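# Eight arms sort parcels into trays of matching colour

## Task

Place every parcel inside the tray that has the same colour as that parcel, lying flat on the bottom of that tray.

## Robot and tools

ROBOTS. Eight identical i2rt Big YAM arms, arm1 to arm8. Each has six revolute joints, a two-finger gripper and a wrist camera (armN_cam_wrist). Eight more cameras, cam_arm1 to cam_arm8, are fixed in the room, not carried by any arm. All images are 672x504 pixels. A calibration (intrinsics K, distortion, T_world_to_cam, pos_world) is given for every camera; room cameras may have shifted by up to about 2.3 degrees and 9 mm. The tabletops under the arms are at z=+0.720. Feet (base_link, scene frame, metres): arm1 (-2.151,-0.606,0.766), arm2 (-0.854,-0.623,0.797), arm3 (0.435,-0.612,0.752), arm4 (1.688,-0.612,0.754) on the y<0 side; arm5 (2.165,0.644,0.790), arm6 (0.850,0.628,0.817), arm7 (-0.424,0.615,0.799), arm8 (-1.661,0.655,0.757) on the y>0 side. Each foot faces its own +x, yawed by its quaternion. Reach is about 1.0 m from the joint1 axis.

FRAME. One scene frame for everything: origin on the floor, +z up, metres. The reported hand point sits between the finger pads, roughly 1 cm short of the tips. Fingers point along the hand's +z; they open and close along its y. hand_target is the hand pose the currently held joint targets would give; under load the hand may rest short of it, and the printed hand position grows less accurate at long reach.

JOINTS (radians, absolute targets; tolerance for done in brackets): joint1_rad -2.879..2.879 (0.045), base yaw, positive counter-clockwise seen from above, 0 = along the foot's +x. joint2_rad 0..3.141 (0.14), shoulder, 0 = upper arm level pointing back, positive lifts then swings forward. joint3_rad 0..3.019 (0.09), elbow, 0 = folded. joint4_rad -1.692..1.57 (0.055), hand pitch, positive tips fingers up. joint5_rad -1.57..1.57 (0.03), sideways swing, positive to the arm's right. joint6_rad -2.094..2.094 (0.035), roll, positive clockwise viewed from behind. gripper_m 0..0.093 (0.003): fingertip gap in metres, absolute.

move. Arguments: optional keys arm1..arm8 and cameras. Each arm key holds one object for that arm only; arms omitted keep their last command. Inside: "joints" = a map of joint name to absolute target; "target" = a list of 7 numbers [x, y, z, qw, qx, qy, qz], an absolute hand pose in the scene frame, reached by a straight-line path starting at the current hand_target; "speed" = top path speed in m/s, 0.002 to 0.5, default 0.25, only allowed together with target (rotation limited to twice that in rad/s). When target is present, joints may contain only gripper_m. All motions in one call start at once; all hand paths in one call finish together, paced by the slowest, lasting 0.5 to 10 s; a call never exceeds 15 s. The controller clips each step to within 100 mm and 20 degrees of the measured hand, then uses damped inverse kinematics; expect end errors of a centimetre or more, overshoot near full stretch, and wide swings for pure joint moves. Paths ignore obstacles and other arms. cameras: list of names, ["all"] or omitted for all, [] for none. A call with nothing commanded just reports full state, images and the scene number.

wait: seconds 0 to 10, plus optional cameras. Commands nothing; returns state and images.

zoom_image: camera name and region [x0, y0, x1, y1] in that camera's pixels, top-left origin, at most 504x504; only cameras present in the latest images can be zoomed.

finished_scene: scene (1 or 2, the current one). Irreversible; parcels must stay correctly placed without the robots.

RESULTS. The move line lists each arm sent a motion: done, or its worst status. joint_status and hand_status words: off_target (stopped short, may keep pushing); time_out (joints keep a nearby target and push on; on_its_own lists them; send the reported position to relax); not_followed (a safety check withheld the targets, shown as joint command not followed or pose unreachable; gripper commands still run; the arm may keep retrying); limit_stop_at_motor_heat (resend the target). "as last shown" marks arms not commanded; their lines repeat old values. pictures names images in order; images can be slightly older than the state. Joint velocities in rad/s (gripper m/s), "within noise" when still. Torques are total drive outputs including gravity; joints 3 and 4 wrap sign beyond 28 N m. When gripping a hard object at full force gripper_m reads up to 0.005 below its width (some read up to 0.002 wider); closed on nothing reads 0.000 to 0.003. To grip firmly aim about 0.005 below first-contact width; to release, command a gap well above the reading.

CAUTIONS. If a move or wait is refused (unknown values out of range, etc.), or a stop interrupts it, the remaining move, wait and finished_scene calls in that reply are skipped. Never let two arms press hard together, including one gripper closing on another's fingers; collision checks can be late and allow fingers, housings and cameras to touch. Do not knock objects out of the work area. Avoid drops, releasing moving parcels, slams and sustained pushing. Holding loads, stretching out or pushing at unreachable poses heats motors: MOTOR HOT appears near 85 °C and at 100 °C the arm goes limp (OVER-TEMPERATURE FAULT) for 30 to 60 s or more. Loose objects may occasionally be nudged by outside pushes. The simulation keeps running while the operator thinks, with arms holding their last command.

Each tool is called after "Request:" as name([rows], argument=value, ...), one row to a line, values as JSON.

## Session

Request:
move()

Scene clock: 0.00 s.
Joint torques (N m): no reading
Heat: arm1: hottest joint1_rad 29 °C; arm2: hottest joint3_rad 31 °C; arm3: hottest joint2_rad 31 °C; arm4: hottest joint3_rad 36 °C; arm5: hottest joint3_rad 34 °C; arm6: hottest joint2_rad 32 °C; arm7: hottest joint3_rad 35 °C; arm8: hottest joint2_rad 31 °C.
Joint velocities: within noise
arm1.joint_positions: joint1_rad=+0.458 joint2_rad=+0.456 joint3_rad=+1.438 joint4_rad=-1.139 joint5_rad=+0.063 joint6_rad=-0.074 gripper_m=+0.09396
arm1.joint_status: not commanded
arm1.hand: x=-1.9866 y=-0.6052 z=+1.4040 quat_wxyz=(-0.650, +0.024, -0.759, +0.041) (m; scene frame)
arm1.hand_target: x=-1.9921 y=-0.6053 z=+1.4119 quat_wxyz=(-0.658, +0.023, -0.752, +0.041) (m; scene frame)
arm1.hand_status: not commanded
arm2.joint_positions: joint1_rad=-0.133 joint2_rad=+0.490 joint3_rad=+1.431 joint4_rad=-1.371 joint5_rad=+0.122 joint6_rad=+0.254 gripper_m=+0.09396
arm2.joint_status: not commanded
arm2.hand: x=-0.9557 y=-0.4897 z=+1.3731 quat_wxyz=(-0.193, +0.711, -0.448, -0.506) (m; scene frame)
arm2.hand_target: x=-0.9532 y=-0.4923 z=+1.3817 quat_wxyz=(-0.195, +0.705, -0.446, -0.516) (m; scene frame)
arm2.hand_status: not commanded
arm3.joint_positions: joint1_rad=+0.288 joint2_rad=+0.566 joint3_rad=+1.355 joint4_rad=-1.309 joint5_rad=+0.227 joint6_rad=-0.408 gripper_m=+0.09396
arm3.joint_status: not commanded
arm3.hand: x=+0.2384 y=-0.5089 z=+1.2929 quat_wxyz=(-0.272, +0.862, -0.018, -0.428) (m; scene frame)
arm3.hand_target: x=+0.2407 y=-0.5098 z=+1.3061 quat_wxyz=(-0.276, +0.854, -0.020, -0.440) (m; scene frame)
arm3.hand_status: not commanded
arm4.joint_positions: joint1_rad=-0.202 joint2_rad=+0.526 joint3_rad=+1.372 joint4_rad=-1.530 joint5_rad=+0.176 joint6_rad=+0.279 gripper_m=+0.09396
arm4.joint_status: not commanded
arm4.hand: x=+1.8391 y=-0.5129 z=+1.2624 quat_wxyz=(-0.405, +0.175, -0.887, -0.138) (m; scene frame)
arm4.hand_target: x=+1.8372 y=-0.5146 z=+1.2716 quat_wxyz=(-0.414, +0.173, -0.882, -0.143) (m; scene frame)
arm4.hand_status: not commanded
arm5.joint_positions: joint1_rad=+0.150 joint2_rad=+0.484 joint3_rad=+1.403 joint4_rad=-1.356 joint5_rad=-0.018 joint6_rad=+0.258 gripper_m=+0.09396
arm5.joint_status: not commanded
arm5.hand: x=+1.9905 y=+0.6571 z=+1.3561 quat_wxyz=(+0.044, +0.831, -0.149, -0.534) (m; scene frame)
arm5.hand_target: x=+1.9935 y=+0.6567 z=+1.3668 quat_wxyz=(+0.045, +0.825, -0.147, -0.545) (m; scene frame)
arm5.hand_status: not commanded
arm6.joint_positions: joint1_rad=+0.005 joint2_rad=+0.600 joint3_rad=+1.377 joint4_rad=-1.425 joint5_rad=+0.198 joint6_rad=-0.419 gripper_m=+0.09396
arm6.joint_status: not commanded
arm6.hand: x=+1.0055 y=+0.4776 z=+1.3387 quat_wxyz=(-0.341, -0.130, -0.883, +0.295) (m; scene frame)
arm6.hand_target: x=+1.0039 y=+0.4787 z=+1.3519 quat_wxyz=(-0.354, -0.130, -0.876, +0.302) (m; scene frame)
arm6.hand_status: not commanded
arm7.joint_positions: joint1_rad=-0.316 joint2_rad=+0.535 joint3_rad=+1.368 joint4_rad=-1.177 joint5_rad=-0.073 joint6_rad=-0.126 gripper_m=+0.09396
arm7.joint_status: not commanded
arm7.hand: x=-0.2873 y=+0.4416 z=+1.3804 quat_wxyz=(-0.508, -0.311, -0.757, +0.270) (m; scene frame)
arm7.hand_target: x=-0.2897 y=+0.4449 z=+1.3917 quat_wxyz=(-0.517, -0.307, -0.750, +0.275) (m; scene frame)
arm7.hand_status: not commanded
arm8.joint_positions: joint1_rad=+0.154 joint2_rad=+0.581 joint3_rad=+1.368 joint4_rad=-1.211 joint5_rad=-0.224 joint6_rad=+0.370 gripper_m=+0.09396
arm8.joint_status: not commanded
arm8.hand: x=-1.7287 y=+0.4302 z=+1.3236 quat_wxyz=(-0.435, -0.755, -0.361, +0.333) (m; scene frame)
arm8.hand_target: x=-1.7273 y=+0.4330 z=+1.3347 quat_wxyz=(-0.441, -0.748, -0.360, +0.341) (m; scene frame)
arm8.hand_status: not commanded
pictures: arm1_cam_wrist, arm2_cam_wrist, arm3_cam_wrist, arm4_cam_wrist, arm5_cam_wrist, arm6_cam_wrist, arm7_cam_wrist, arm8_cam_wrist, cam_arm1, cam_arm2, cam_arm3, cam_arm4, cam_arm5, cam_arm6, cam_arm7, cam_arm8
camera_calibration:
arm1_cam_wrist: T_world_to_cam=[[-0.0152195, -0.996953, 0.0765105, -0.740002], [-0.693609, -0.0445883, -0.718971, -0.390739], [0.720191, -0.0640107, -0.690816, 2.48859], [0, 0, 0, 1]] pos_world=[-2.07454, -0.595872, 1.49485]
arm2_cam_wrist: T_world_to_cam=[[0.840386, 0.511543, -0.179098, 1.29837], [0.378015, -0.790014, -0.482683, 0.641456], [-0.388403, 0.337938, -0.857287, 1.09197], [0, 0, 0, 1]] pos_world=[-0.909489, -0.526434, 1.47829]
arm3_cam_wrist: T_world_to_cam=[[0.273525, 0.847785, 0.454361, -0.222286], [0.935924, -0.125616, -0.32904, 0.144135], [-0.22188, 0.515248, -0.827822, 1.50941], [0, 0, 0, 1]] pos_world=[0.260809, -0.571163, 1.39794]
arm4_cam_wrist: T_world_to_cam=[[0.421854, -0.902683, -0.0848663, -1.13421], [-0.884835, -0.389474, -0.255689, 1.75501], [0.197753, 0.182956, -0.963027, 1.07081], [0, 0, 0, 1]] pos_world=[1.81961, -0.53621, 1.3837]
arm5_cam_wrist: T_world_to_cam=[[0.208911, 0.948059, -0.239877, -0.71239], [0.82852, -0.301895, -0.471607, -0.803621], [-0.519529, -0.100219, -0.848555, 2.37475], [0, 0, 0, 1]] pos_world=[2.04839, 0.670775, 1.46523]
arm6_cam_wrist: T_world_to_cam=[[-0.428857, -0.788115, 0.441539, 0.215044], [-0.90336, 0.371549, -0.214225, 1.02348], [0.00478024, -0.49074, -0.871293, 1.52029], [0, 0, 0, 1]] pos_world=[1.00952, 0.535276, 1.44892]
arm7_cam_wrist: T_world_to_cam=[[-0.747684, -0.654612, 0.111588, -0.0829416], [-0.585602, 0.570742, -0.575607, 0.380528], [0.313112, -0.495718, -0.810077, 1.54839], [0, 0, 0, 1]] pos_world=[-0.323993, 0.496085, 1.4826]
arm8_cam_wrist: T_world_to_cam=[[-0.833837, 0.353215, -0.42421, -1.03087], [0.527191, 0.737398, -0.422271, 1.1574], [0.163659, -0.575745, -0.801082, 1.71144], [0, 0, 0, 1]] pos_world=[-1.74985, 0.496007, 1.42243]

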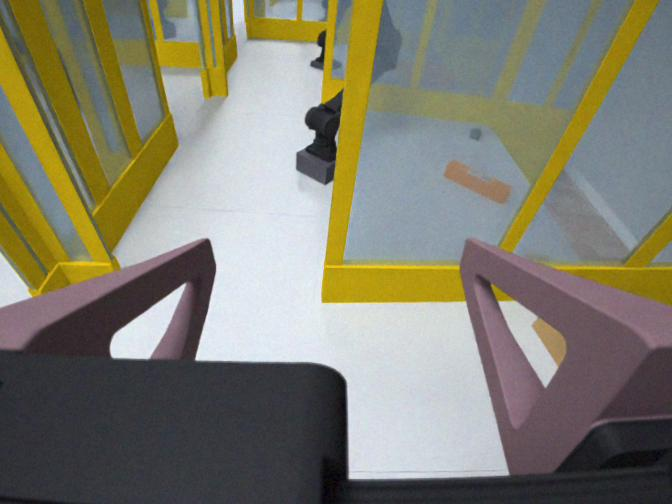

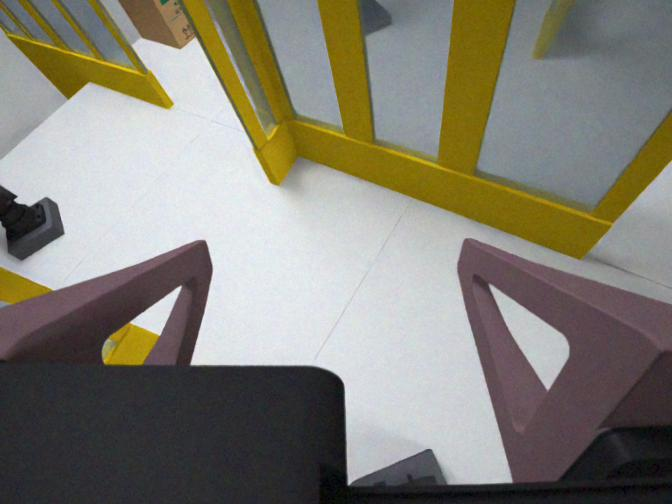

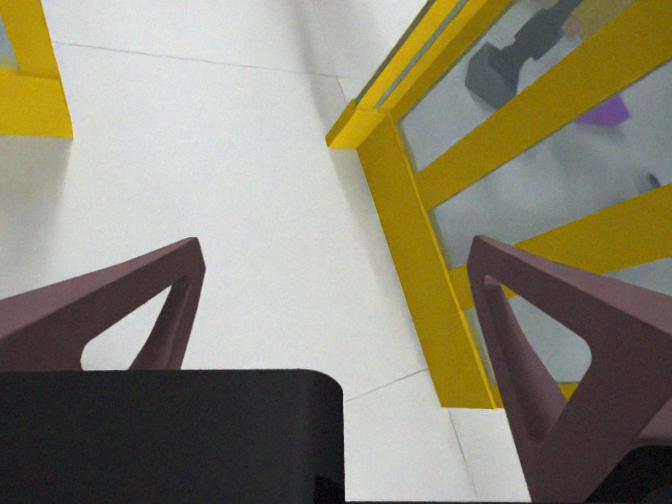

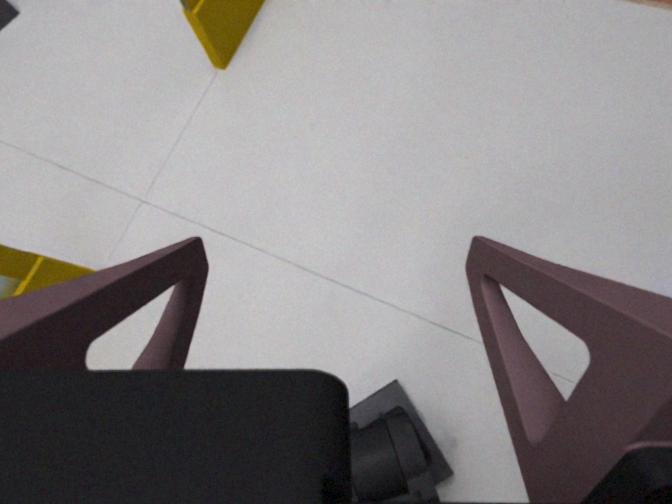

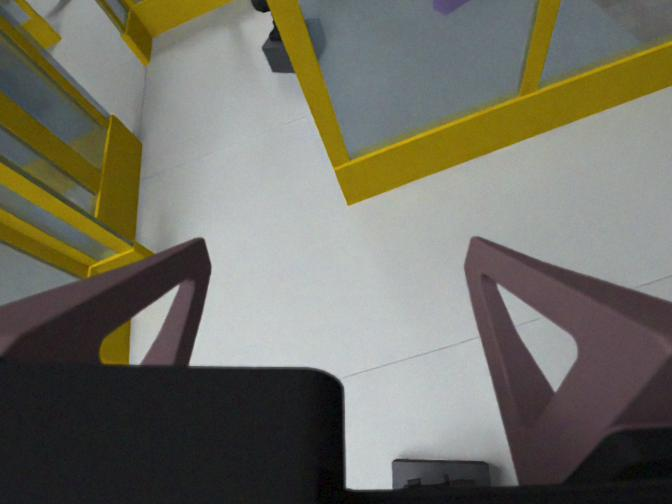

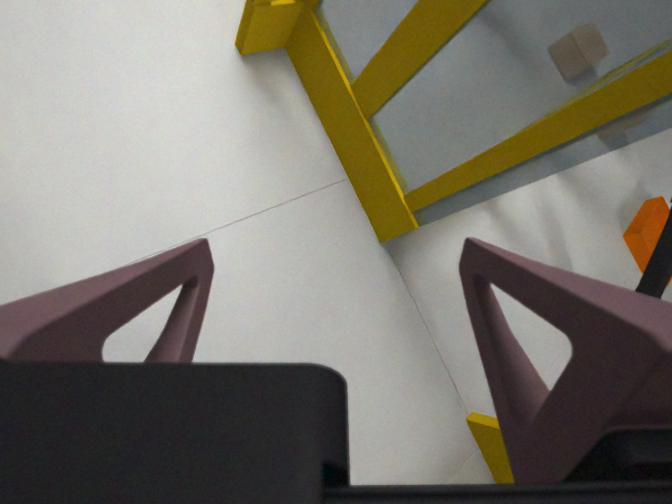

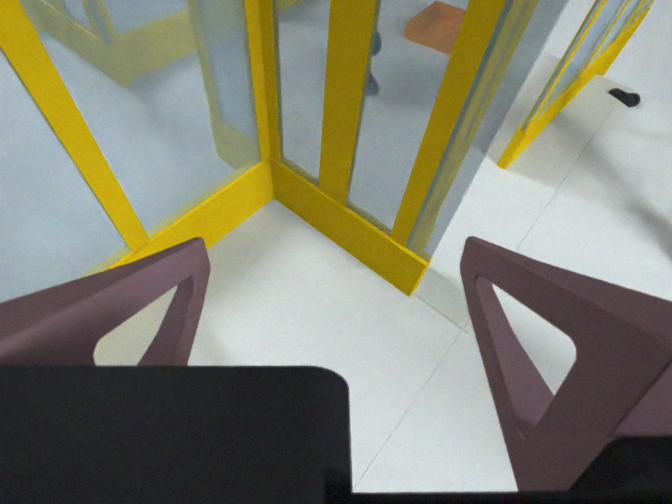

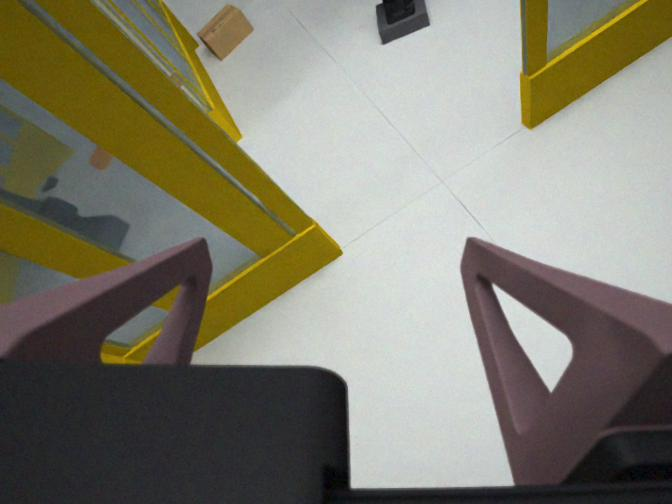

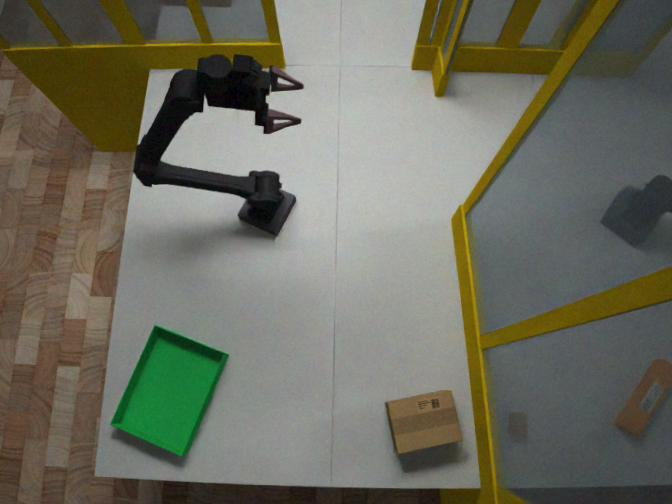

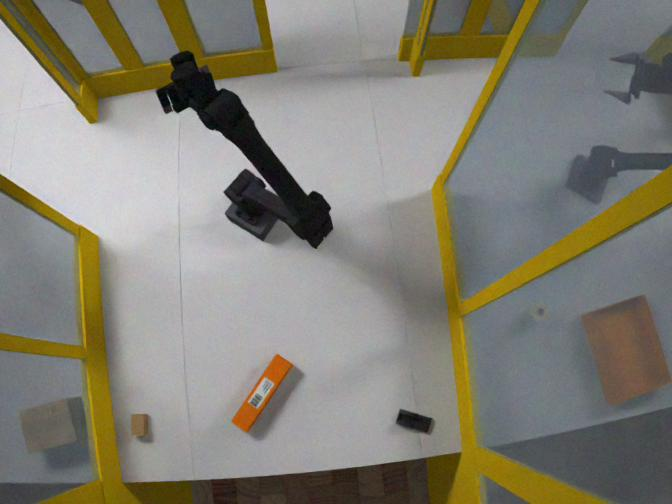

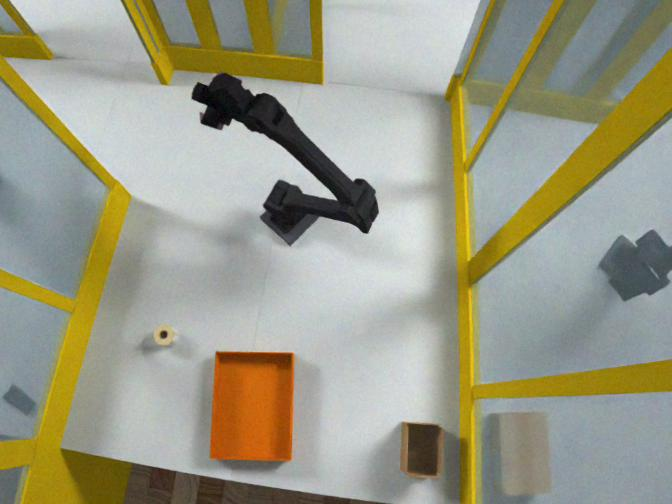

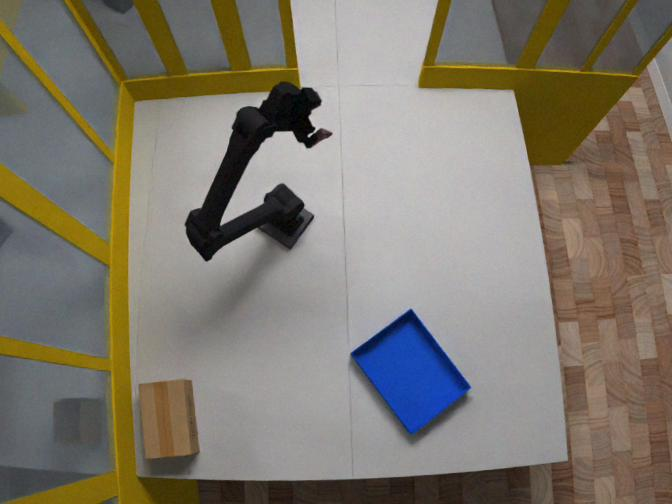

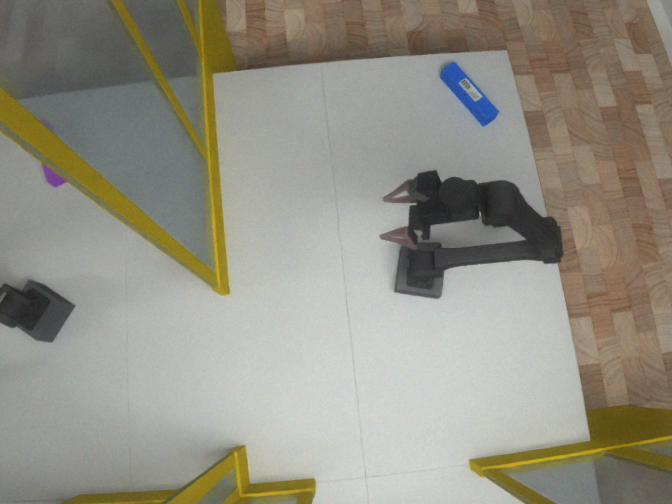

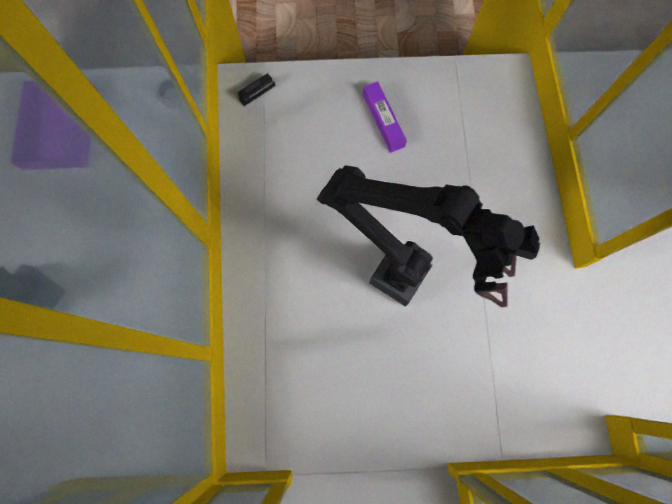

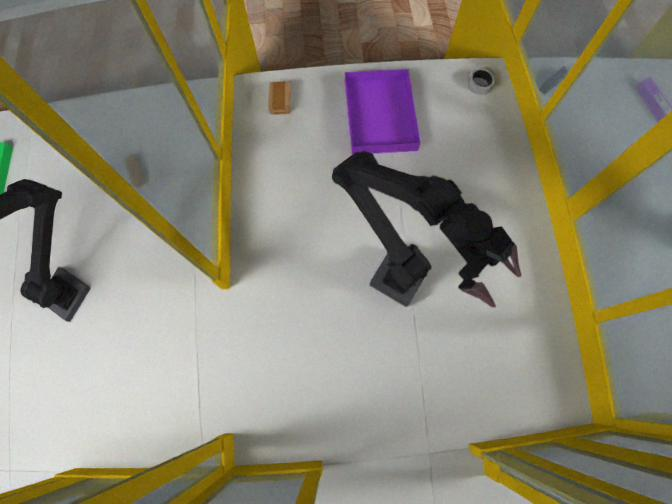

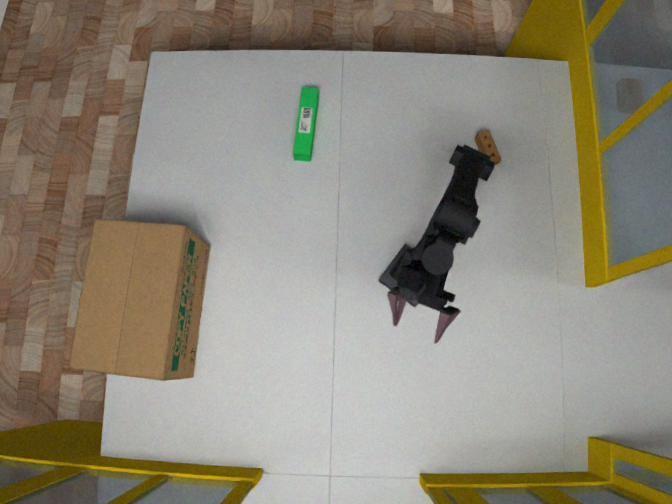

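Request:
move(arm8={"joints":{"joint1_rad":-1.94,"joint2_rad":1.45,"joint3_rad":1.33,"joint4_rad":-1.45,"joint5_rad":0,"joint6_rad":0.63,"gripper_m":0.085}}, arm2={"joints":{"joint1_rad":2.175,"joint2_rad":1.45,"joint3_rad":1.28,"joint4_rad":-1.39,"joint5_rad":0,"joint6_rad":0.62,"gripper_m":0.085}}, arm6={"joints":{"joint1_rad":2.21,"joint2_rad":1.45,"joint3_rad":1.25,"joint4_rad":-1.37,"joint5_rad":0,"joint6_rad":-0.33,"gripper_m":0.085}}, arm5={"joints":{"joint1_rad":-1.714,"joint2_rad":1.45,"joint3_rad":1.29,"joint4_rad":-1.4,"joint5_rad":0,"joint6_rad":-0.9,"gripper_m":0.085}}, cameras=[])

Request:
move(cameras=["cam_arm7","cam_arm8","cam_arm2","cam_arm5","cam_arm6"])

Request:
zoom_image(camera="cam_arm7", region=[320, 50, 440, 170])

Scene clock: 199.93 s.
Joint torques (N m): arm1=[1.26 5.71 7.56 2 0.1 0] | arm2=[0.5 -14.74 8.29 0.16 0.02 0.05] | arm3=[-0.67 1.2 10.15 1.62 -0.04 -0.01] | arm4=[-0.03 3.43 9.95 1.77 0.01 0.03] | arm5=[-1.14 -10.46 7.25 -0.13 -0.22 -0.14] | arm6=[-0.26 -9.35 8.5 0.08 0.05 -0.02] | arm7=[-0.26 1.61 10.47 1.65 -0.09 0.12] | arm8=[1.67 -12.86 9.91 -0.53 -0.02 0.02]
Heat: arm1: hottest joint3_rad 33 °C; arm2: hottest joint3_rad 38 °C; arm3: hottest joint3_rad 34 °C; arm4: hottest joint3_rad 44 °C; arm5: hottest joint3_rad 37 °C; arm6: hottest joint3_rad 36 °C; arm7: hottest joint3_rad 47 °C; arm8: hottest joint3_rad 39 °C.
move: arm2 done; arm5 done; arm6 done; arm8 done
Joint velocities: within noise
arm1, arm3, arm4, arm7: as last shown
arm2.joint_positions: joint1_rad=+2.174 joint2_rad=+1.460 joint3_rad=+1.279 joint4_rad=-1.380 joint5_rad=+0.001 joint6_rad=+0.607 gripper_m=+0.08512
arm2.joint_status: all done
arm2.hand: x=-0.8790 y=-1.0482 z=+0.9966 quat_wxyz=(+0.004, +0.899, +0.438, -0.003) (m; scene frame)
arm2.hand_target: x=-0.8783 y=-1.0451 z=+1.0010 quat_wxyz=(+0.004, +0.902, +0.432, -0.002) (m; scene frame)
arm2.hand_status: not commanded
arm5.joint_positions: joint1_rad=-1.713 joint2_rad=+1.466 joint3_rad=+1.282 joint4_rad=-1.387 joint5_rad=+0.001 joint6_rad=-0.890 gripper_m=+0.08514
arm5.joint_status: all done
arm5.hand: x=+2.3312 y=+1.0336 z=+0.9919 quat_wxyz=(-0.003, +0.857, -0.516, +0.000) (m; scene frame)
arm5.hand_target: x=+2.3310 y=+1.0319 z=+1.0012 quat_wxyz=(-0.009, +0.859, -0.512, -0.001) (m; scene frame)
arm5.hand_status: not commanded
arm6.joint_positions: joint1_rad=+2.206 joint2_rad=+1.461 joint3_rad=+1.245 joint4_rad=-1.368 joint5_rad=-0.001 joint6_rad=-0.337 gripper_m=+0.08514
arm6.joint_status: all done
arm6.hand: x=+0.8433 y=+1.0460 z=+1.0040 quat_wxyz=(+0.005, +0.821, -0.571, +0.003) (m; scene frame)
arm6.hand_target: x=+0.8419 y=+1.0464 z=+1.0101 quat_wxyz=(+0.000, +0.820, -0.573, +0.000) (m; scene frame)
arm6.hand_status: not commanded
arm8.joint_positions: joint1_rad=-1.940 joint2_rad=+1.467 joint3_rad=+1.330 joint4_rad=-1.440 joint5_rad=+0.000 joint6_rad=+0.623 gripper_m=+0.08510
arm8.joint_status: all done
arm8.hand: x=-1.9002 y=+1.0090 z=+0.9733 quat_wxyz=(-0.001, -0.697, +0.717, -0.003) (m; scene frame)
arm8.hand_target: x=-1.8979 y=+1.0060 z=+0.9802 quat_wxyz=(+0.000, -0.695, +0.719, +0.000) (m; scene frame)
arm8.hand_status: not commanded
pictures: none
No camera images: "cameras" was empty.

Scene clock: 199.93 s.
Joint torques (N m): arm1=[1.26 5.71 7.56 2 0.1 0] | arm2=[0.5 -14.74 8.29 0.16 0.02 0.05] | arm3=[-0.67 1.2 10.15 1.62 -0.04 -0.01] | arm4=[-0.03 3.43 9.95 1.77 0.01 0.03] | arm5=[-1.14 -10.46 7.25 -0.13 -0.22 -0.14] | arm6=[-0.26 -9.35 8.5 0.08 0.05 -0.02] | arm7=[-0.26 1.61 10.47 1.65 -0.09 0.12] | arm8=[1.67 -12.86 9.91 -0.53 -0.02 0.02]
Heat: arm1: hottest joint3_rad 33 °C; arm2: hottest joint3_rad 38 °C; arm3: hottest joint3_rad 34 °C; arm4: hottest joint3_rad 44 °C; arm5: hottest joint3_rad 37 °C; arm6: hottest joint3_rad 36 °C; arm7: hottest joint3_rad 47 °C; arm8: hottest joint3_rad 39 °C.
Joint velocities: within noise
arm1.joint_positions: joint1_rad=+0.458 joint2_rad=+0.456 joint3_rad=+1.438 joint4_rad=-1.139 joint5_rad=+0.063 joint6_rad=-0.074 gripper_m=+0.09396
arm1.joint_status: not commanded
arm1.hand: x=-1.9866 y=-0.6052 z=+1.4040 quat_wxyz=(-0.650, +0.024, -0.759, +0.041) (m; scene frame)
arm1.hand_target: x=-1.9921 y=-0.6053 z=+1.4119 quat_wxyz=(-0.658, +0.023, -0.752, +0.041) (m; scene frame)
arm1.hand_status: not commanded
arm2.joint_positions: joint1_rad=+2.174 joint2_rad=+1.460 joint3_rad=+1.279 joint4_rad=-1.380 joint5_rad=+0.001 joint6_rad=+0.607 gripper_m=+0.08512
arm2.joint_status: all done
arm2.hand: x=-0.8790 y=-1.0482 z=+0.9966 quat_wxyz=(+0.004, +0.899, +0.438, -0.003) (m; scene frame)
arm2.hand_target: x=-0.8783 y=-1.0451 z=+1.0010 quat_wxyz=(+0.004, +0.902, +0.432, -0.002) (m; scene frame)
arm2.hand_status: not commanded
arm3.joint_positions: joint1_rad=+0.288 joint2_rad=+0.566 joint3_rad=+1.355 joint4_rad=-1.309 joint5_rad=+0.227 joint6_rad=-0.408 gripper_m=+0.09396
arm3.joint_status: not commanded
arm3.hand: x=+0.2384 y=-0.5089 z=+1.2929 quat_wxyz=(-0.272, +0.862, -0.018, -0.428) (m; scene frame)
arm3.hand_target: x=+0.2407 y=-0.5098 z=+1.3061 quat_wxyz=(-0.276, +0.854, -0.020, -0.440) (m; scene frame)
arm3.hand_status: not commanded
arm4.joint_positions: joint1_rad=-0.202 joint2_rad=+0.526 joint3_rad=+1.372 joint4_rad=-1.530 joint5_rad=+0.176 joint6_rad=+0.279 gripper_m=+0.09396
arm4.joint_status: not commanded
arm4.hand: x=+1.8391 y=-0.5129 z=+1.2624 quat_wxyz=(-0.405, +0.175, -0.887, -0.138) (m; scene frame)
arm4.hand_target: x=+1.8372 y=-0.5146 z=+1.2716 quat_wxyz=(-0.414, +0.173, -0.882, -0.143) (m; scene frame)
arm4.hand_status: not commanded
arm5.joint_positions: joint1_rad=-1.713 joint2_rad=+1.466 joint3_rad=+1.282 joint4_rad=-1.387 joint5_rad=+0.001 joint6_rad=-0.890 gripper_m=+0.08514
arm5.joint_status: all done
arm5.hand: x=+2.3312 y=+1.0336 z=+0.9919 quat_wxyz=(-0.003, +0.857, -0.516, +0.000) (m; scene frame)
arm5.hand_target: x=+2.3310 y=+1.0319 z=+1.0012 quat_wxyz=(-0.009, +0.859, -0.512, -0.001) (m; scene frame)
arm5.hand_status: not commanded
arm6.joint_positions: joint1_rad=+2.206 joint2_rad=+1.461 joint3_rad=+1.245 joint4_rad=-1.368 joint5_rad=-0.001 joint6_rad=-0.337 gripper_m=+0.08514
arm6.joint_status: all done
arm6.hand: x=+0.8433 y=+1.0460 z=+1.0040 quat_wxyz=(+0.005, +0.821, -0.571, +0.003) (m; scene frame)
arm6.hand_target: x=+0.8419 y=+1.0464 z=+1.0101 quat_wxyz=(+0.000, +0.820, -0.573, +0.000) (m; scene frame)
arm6.hand_status: not commanded
arm7.joint_positions: joint1_rad=-0.316 joint2_rad=+0.535 joint3_rad=+1.368 joint4_rad=-1.177 joint5_rad=-0.073 joint6_rad=-0.126 gripper_m=+0.09396
arm7.joint_status: not commanded
arm7.hand: x=-0.2873 y=+0.4416 z=+1.3804 quat_wxyz=(-0.508, -0.311, -0.757, +0.270) (m; scene frame)
arm7.hand_target: x=-0.2897 y=+0.4449 z=+1.3917 quat_wxyz=(-0.517, -0.307, -0.750, +0.275) (m; scene frame)
arm7.hand_status: not commanded
arm8.joint_positions: joint1_rad=-1.940 joint2_rad=+1.467 joint3_rad=+1.330 joint4_rad=-1.440 joint5_rad=+0.000 joint6_rad=+0.623 gripper_m=+0.08510
arm8.joint_status: all done
arm8.hand: x=-1.9002 y=+1.0090 z=+0.9733 quat_wxyz=(-0.001, -0.697, +0.717, -0.003) (m; scene frame)
arm8.hand_target: x=-1.8979 y=+1.0060 z=+0.9802 quat_wxyz=(+0.000, -0.695, +0.719, +0.000) (m; scene frame)
arm8.hand_status: not commanded
pictures: cam_arm2, cam_arm5, cam_arm6, cam_arm7, cam_arm8

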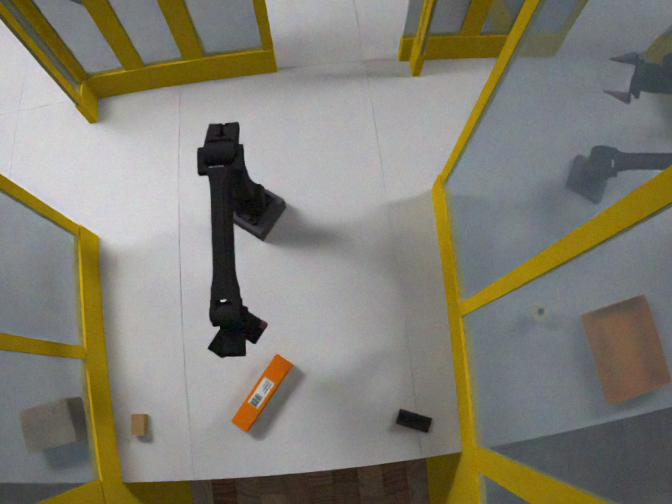

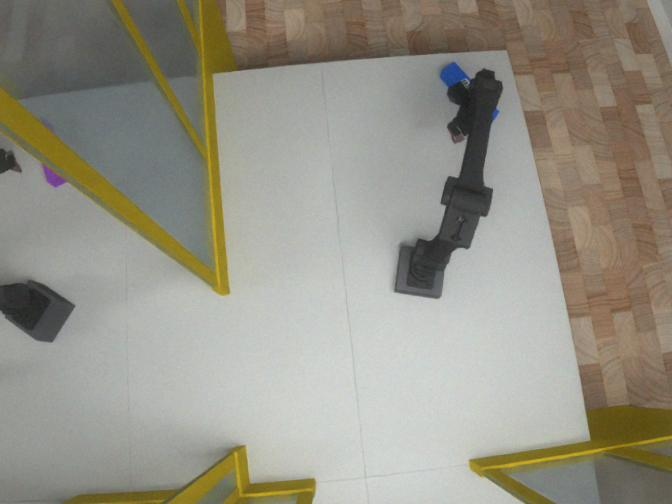

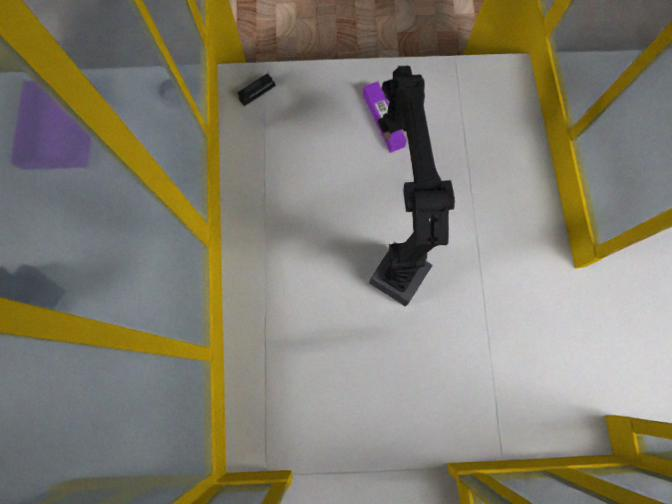

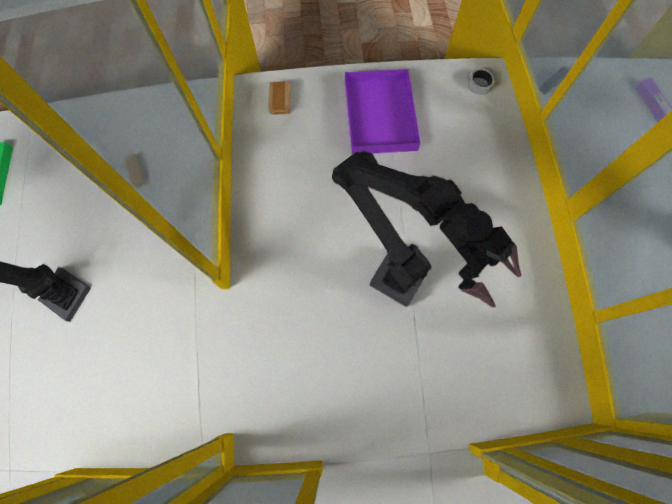

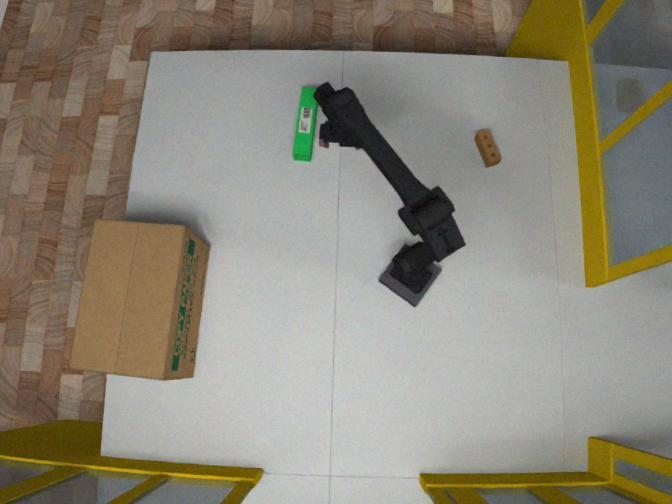

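Scaled by 4.200.

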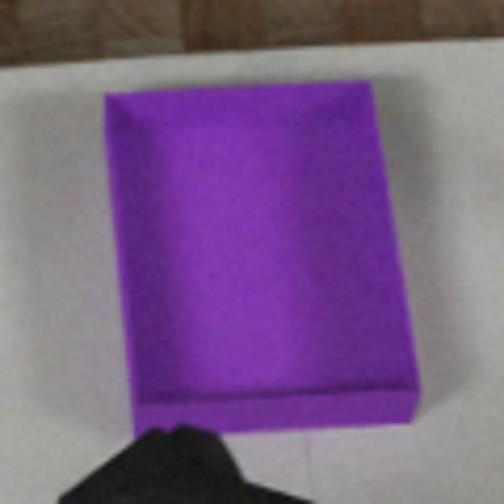

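Request:
move(arm8={"target":[-2.018,1.180,0.89,0,-0.695,0.719,0]}, arm2={"target":[-0.888,-1.236,0.89,0,0.9025,0.431,0]}, arm6={"target":[0.836,1.300,0.89,0,-0.8197,0.5728,0]}, arm5={"target":[2.443,1.300,0.89,0,-0.8585,0.5127,0]}, cameras=["arm8_cam_wrist","arm2_cam_wrist","arm6_cam_wrist","arm5_cam_wrist"])

Scene clock: 209.40 s.
Joint torques (N m): arm1=[1.49 5.95 7.53 2.03 0.11 0.02] | arm2=[0.44 -21.42 11.32 0.28 0 0.08] | arm3=[-0.62 1.38 10.19 1.58 -0.05 0] | arm4=[-0.03 3.43 9.96 1.77 0.01 0.03] | arm5=[-1.32 -19.49 10.03 -0.21 -0.29 -0.12] | arm6=[-0.26 -15.91 12.37 -0.24 0.05 -0.02] | arm7=[-0.32 1.73 10.45 1.58 -0.09 0.12] | arm8=[1.85 -18.96 14.39 -0.69 0 0.03]
Heat: arm1: hottest joint3_rad 33 °C; arm2: hottest joint3_rad 38 °C; arm3: hottest joint3_rad 34 °C; arm4: hottest joint3_rad 44 °C; arm5: hottest joint3_rad 38 °C; arm6: hottest joint3_rad 37 °C; arm7: hottest joint3_rad 47 °C; arm8: hottest joint3_rad 39 °C.
move: arm2 off_target; arm5 off_target; arm6 off_target; arm8 off_target
Joint velocities: within noise
arm1, arm3, arm4, arm7: as last shown
arm2.joint_positions: joint1_rad=+2.174 joint2_rad=+1.999 joint3_rad=+1.694 joint4_rad=-1.287 joint5_rad=+0.001 joint6_rad=+0.612 gripper_m=+0.08511
arm2.joint_status: not commanded
arm2.hand: x=-0.8890 y=-1.2217 z=+0.8826 quat_wxyz=(-0.010, +0.900, +0.436, +0.005) (m; scene frame)
arm2.hand_target: x=-0.8879 y=-1.2355 z=+0.8901 quat_wxyz=(+0.000, +0.902, +0.431, +0.000) (m; scene frame)
arm2.hand_status: off_target (0.016 m and 1.5 deg from the pose sent, 0.216 m and 1.1 deg at the start)
arm5.joint_positions: joint1_rad=-1.713 joint2_rad=+2.326 joint3_rad=+2.237 joint4_rad=-1.521 joint5_rad=+0.001 joint6_rad=-0.890 gripper_m=+0.08514
arm5.joint_status: not commanded
arm5.hand: x=+2.4401 y=+1.2888 z=+0.8754 quat_wxyz=(+0.016, +0.857, -0.516, +0.003) (m; scene frame)
arm5.hand_target: x=+2.4427 y=+1.2992 z=+0.8902 quat_wxyz=(-0.001, +0.858, -0.513, +0.000) (m; scene frame)
arm5.hand_status: off_target (0.019 m and 1.9 deg from the pose sent, 0.306 m and 0.5 deg at the start)
arm6.joint_positions: joint1_rad=+2.206 joint2_rad=+2.177 joint3_rad=+1.927 joint4_rad=-1.349 joint5_rad=-0.001 joint6_rad=-0.336 gripper_m=+0.08514
arm6.joint_status: not commanded
arm6.hand: x=+0.8391 y=+1.2845 z=+0.8798 quat_wxyz=(+0.012, +0.820, -0.572, +0.008) (m; scene frame)
arm6.hand_target: x=+0.8361 y=+1.2991 z=+0.8902 quat_wxyz=(+0.000, +0.820, -0.573, +0.000) (m; scene frame)
arm6.hand_status: off_target (0.019 m and 1.7 deg from the pose sent, 0.279 m and 0.7 deg at the start)
arm8.joint_positions: joint1_rad=-1.940 joint2_rad=+2.031 joint3_rad=+1.847 joint4_rad=-1.410 joint5_rad=+0.000 joint6_rad=+0.625 gripper_m=+0.08510
arm8.joint_status: not commanded
arm8.hand: x=-2.0089 y=+1.1694 z=+0.8808 quat_wxyz=(-0.003, -0.696, +0.717, -0.012) (m; scene frame)
arm8.hand_target: x=-2.0175 y=+1.1795 z=+0.8900 quat_wxyz=(+0.000, -0.695, +0.719, +0.000) (m; scene frame)
arm8.hand_status: off_target (0.017 m and 1.4 deg from the pose sent, 0.224 m and 0.6 deg at the start)
pictures: arm2_cam_wrist, arm5_cam_wrist, arm6_cam_wrist, arm8_cam_wrist
camera_calibration:
arm2_cam_wrist: T_world_to_cam=[[-0.781151, 0.623762, 0.0269137, 0.0426549], [0.512506, 0.616011, 0.59822, 0.684679], [0.356568, 0.481094, -0.80088, 1.73214], [0, 0, 0, 1]] pos_world=[-0.935207, -1.2817, 0.976497]
arm5_cam_wrist: T_world_to_cam=[[0.888764, 0.458018, -0.0178514, -2.74225], [0.379687, -0.713831, 0.588459, -0.514046], [0.256782, -0.529779, -0.80833, 0.887972], [0, 0, 0, 1]] pos_world=[2.40438, 1.35949, 0.971316]
arm6_cam_wrist: T_world_to_cam=[[0.935643, 0.352923, -0.00423921, -1.23616], [0.285573, -0.749922, 0.596712, 0.204514], [0.207414, -0.55952, -0.802444, 1.37497], [0, 0, 0, 1]] pos_world=[0.813015, 1.35896, 0.976063]
arm8_cam_wrist: T_world_to_cam=[[0.999367, -0.0354421, 0.00296766, 2.04748], [-0.0299637, -0.794057, 0.607105, 0.33785], [-0.0191606, -0.60681, -0.794616, 1.49149], [0, 0, 0, 1]] pos_world=[-2.00749, 1.24589, 0.973975]

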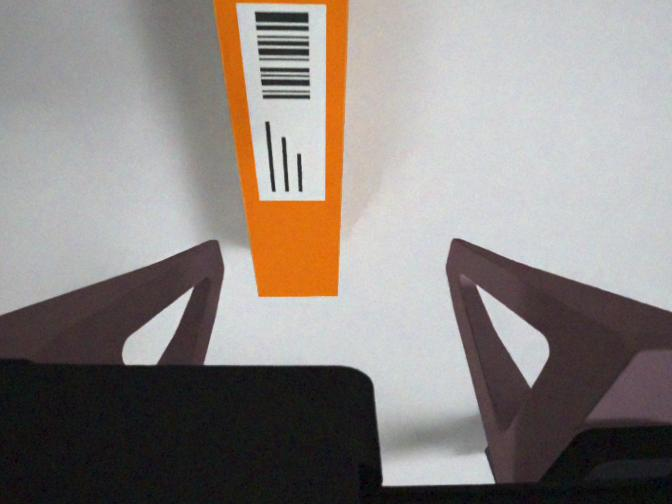

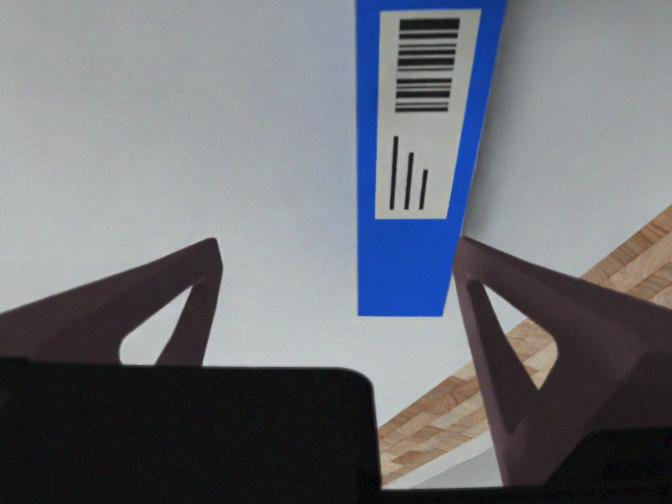

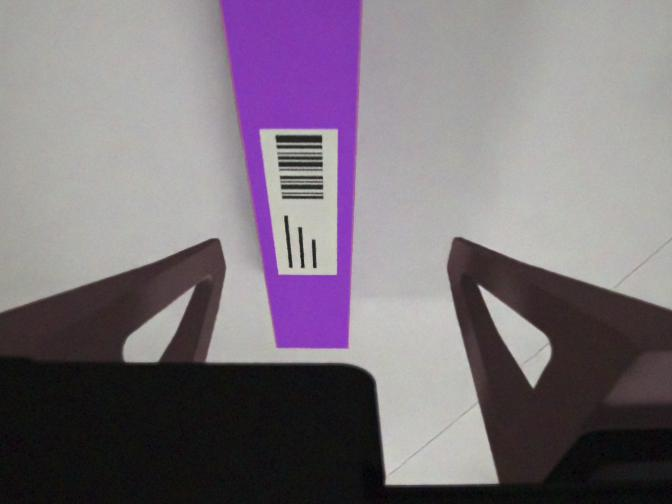

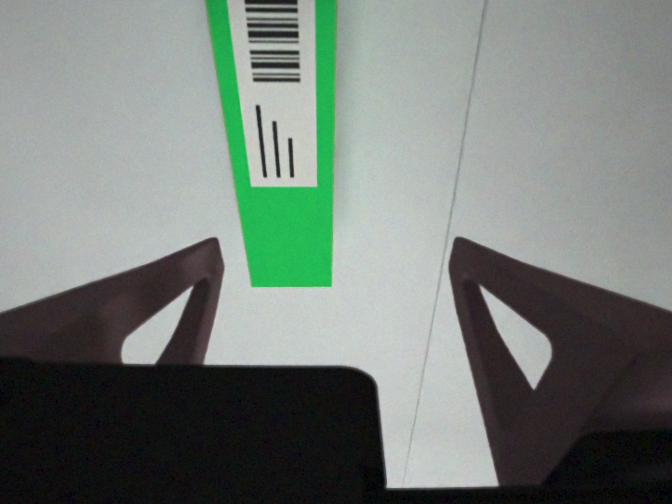

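Request:
move(arm8={"target":[-2.042,1.202,0.85,0,-0.6884,0.7254,0],"joints":{"gripper_m":0.093},"speed":0.2}, arm2={"target":[-0.885,-1.259,0.85,0,0.904,0.4274,0],"joints":{"gripper_m":0.093},"speed":0.2}, arm6={"target":[0.832,1.258,0.85,0,-0.8225,0.5688,0],"joints":{"gripper_m":0.093},"speed":0.2}, arm5={"target":[2.471,1.336,0.85,0,-0.862,0.507,0],"joints":{"gripper_m":0.093},"speed":0.2}, cameras=["arm8_cam_wrist","arm2_cam_wrist","arm6_cam_wrist","arm5_cam_wrist"])

Scene clock: 272.80 s.
Joint torques (N m): arm1=[1.55 5.77 7.58 1.91 0.09 0] | arm2=[0.85 -22.89 11.08 0.77 -0.01 0.08] | arm3=[-0.67 1.32 10.17 1.58 -0.05 0.01] | arm4=[-0.03 3.43 9.96 1.77 0.01 0.03] | arm5=[-0.91 -21.95 10.04 -0.39 -0.26 -0.15] | arm6=[0.09 -18.55 7.83 0.47 0.05 -0.04] | arm7=[-0.26 1.67 10.48 1.59 -0.09 0.11] | arm8=[2.37 -20.84 14.22 -0.02 -0.01 0.05]
Heat: arm1: hottest joint3_rad 33 °C; arm2: hottest joint3_rad 42 °C; arm3: hottest joint3_rad 34 °C; arm4: hottest joint3_rad 44 °C; arm5: hottest joint3_rad 45 °C; arm6: hottest joint3_rad 39 °C; arm7: hottest joint3_rad 48 °C; arm8: hottest joint3_rad 42 °C.
move: arm2 off_target; arm5 off_target; arm6 off_target; arm8 off_target
Joint velocities: within noise
arm1, arm3, arm4, arm7: as last shown
arm2.joint_positions: joint1_rad=+2.176 joint2_rad=+2.096 joint3_rad=+1.739 joint4_rad=-1.254 joint5_rad=+0.001 joint6_rad=+0.626 gripper_m=+0.09289
arm2.joint_status: all done
arm2.hand: x=-0.8892 y=-1.2404 z=+0.8415 quat_wxyz=(-0.019, +0.903, +0.430, +0.010) (m; scene frame)
arm2.hand_target: x=-0.8849 y=-1.2582 z=+0.8504 quat_wxyz=(+0.000, +0.904, +0.427, +0.000) (m; scene frame)
arm2.hand_status: off_target (0.021 m and 2.4 deg from the pose sent, 0.050 m and 1.7 deg at the start)
arm5.joint_positions: joint1_rad=-1.719 joint2_rad=+2.559 joint3_rad=+2.564 joint4_rad=-1.616 joint5_rad=+0.001 joint6_rad=-0.914 gripper_m=+0.09286
arm5.joint_status: all done
arm5.hand: x=+2.4627 y=+1.3293 z=+0.8344 quat_wxyz=(+0.016, +0.861, -0.508, +0.003) (m; scene frame)
arm5.hand_target: x=+2.4708 y=+1.3352 z=+0.8501 quat_wxyz=(-0.001, +0.862, -0.507, +0.000) (m; scene frame)
arm5.hand_status: off_target (0.019 m and 1.9 deg from the pose sent, 0.062 m and 2.2 deg at the start)
arm6.joint_positions: joint1_rad=+2.209 joint2_rad=+2.142 joint3_rad=+1.727 joint4_rad=-1.202 joint5_rad=-0.001 joint6_rad=-0.336 gripper_m=+0.09286
arm6.joint_status: all done
arm6.hand: x=+0.8378 y=+1.2499 z=+0.8297 quat_wxyz=(+0.019, +0.821, -0.570, +0.013) (m; scene frame)
arm6.hand_target: x=+0.8319 y=+1.2577 z=+0.8501 quat_wxyz=(+0.000, +0.822, -0.569, +0.000) (m; scene frame)
arm6.hand_status: off_target (0.023 m and 2.7 deg from the pose sent, 0.041 m and 1.7 deg at the start)
arm8.joint_positions: joint1_rad=-1.932 joint2_rad=+2.150 joint3_rad=+1.933 joint4_rad=-1.396 joint5_rad=+0.000 joint6_rad=+0.654 gripper_m=+0.09290
arm8.joint_status: all done
arm8.hand: x=-2.0290 y=+1.1893 z=+0.8390 quat_wxyz=(-0.004, -0.689, +0.724, -0.021) (m; scene frame)
arm8.hand_target: x=-2.0414 y=+1.2012 z=+0.8502 quat_wxyz=(+0.000, -0.688, +0.725, +0.000) (m; scene frame)
arm8.hand_status: off_target (0.021 m and 2.5 deg from the pose sent, 0.056 m and 1.9 deg at the start)
pictures: arm2_cam_wrist, arm5_cam_wrist, arm6_cam_wrist, arm8_cam_wrist
camera_calibration:
arm2_cam_wrist: T_world_to_cam=[[-0.773035, 0.633227, 0.0379449, 0.0649784], [0.520006, 0.598286, 0.609629, 0.695871], [0.363332, 0.490996, -0.791778, 1.71895], [0, 0, 0, 1]] pos_world=[-0.936176, -1.30147, 0.93434]
arm5_cam_wrist: T_world_to_cam=[[0.880773, 0.473157, -0.0190145, -2.78107], [0.392477, -0.706943, 0.588381, -0.510146], [0.264955, -0.525693, -0.80836, 0.844843], [0, 0, 0, 1]] pos_world=[2.42587, 1.39937, 0.930217]
arm6_cam_wrist: T_world_to_cam=[[0.934583, 0.355597, -0.0102645, -1.22036], [0.287593, -0.738242, 0.610155, 0.181412], [0.209392, -0.573193, -0.792216, 1.32258], [0, 0, 0, 1]] pos_world=[0.811414, 1.32598, 0.924556]
arm8_cam_wrist: T_world_to_cam=[[0.998341, -0.0554447, 0.0155128, 2.07965], [-0.0531416, -0.783734, 0.618819, 0.309402], [-0.0221523, -0.618617, -0.78538, 1.47028], [0, 0, 0, 1]] pos_world=[-2.02719, 1.26734, 0.931007]

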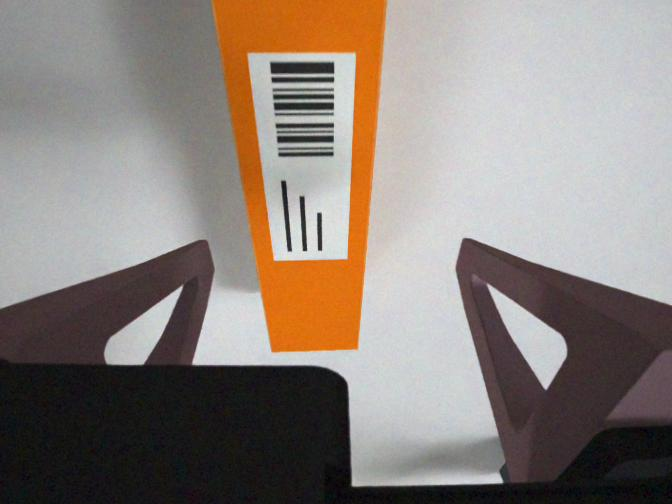

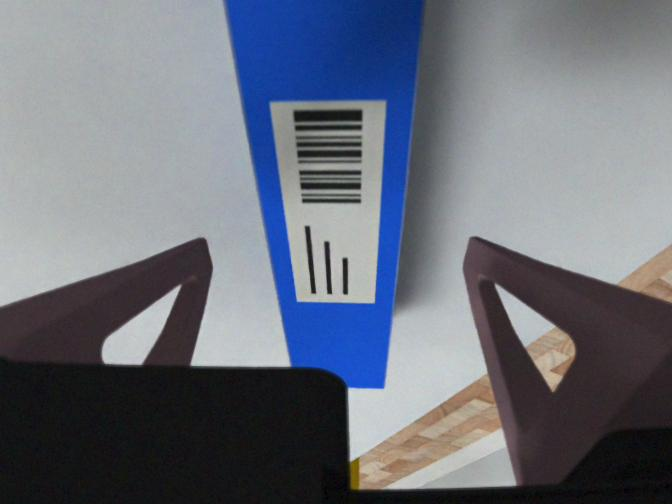

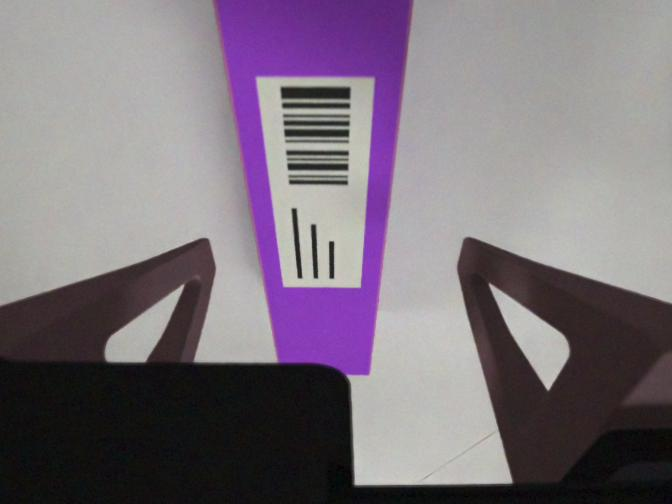

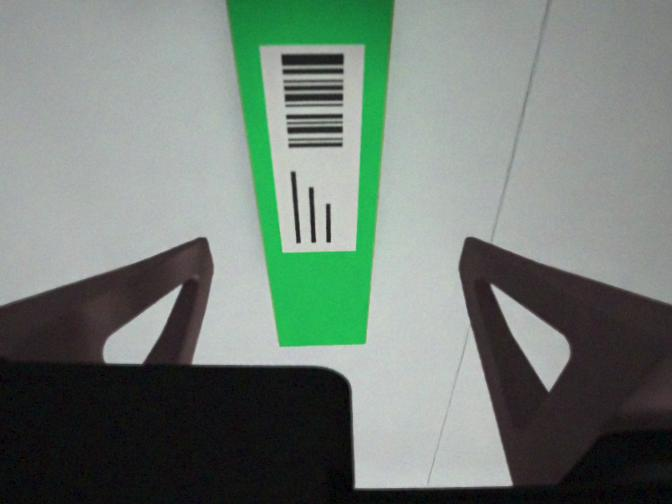

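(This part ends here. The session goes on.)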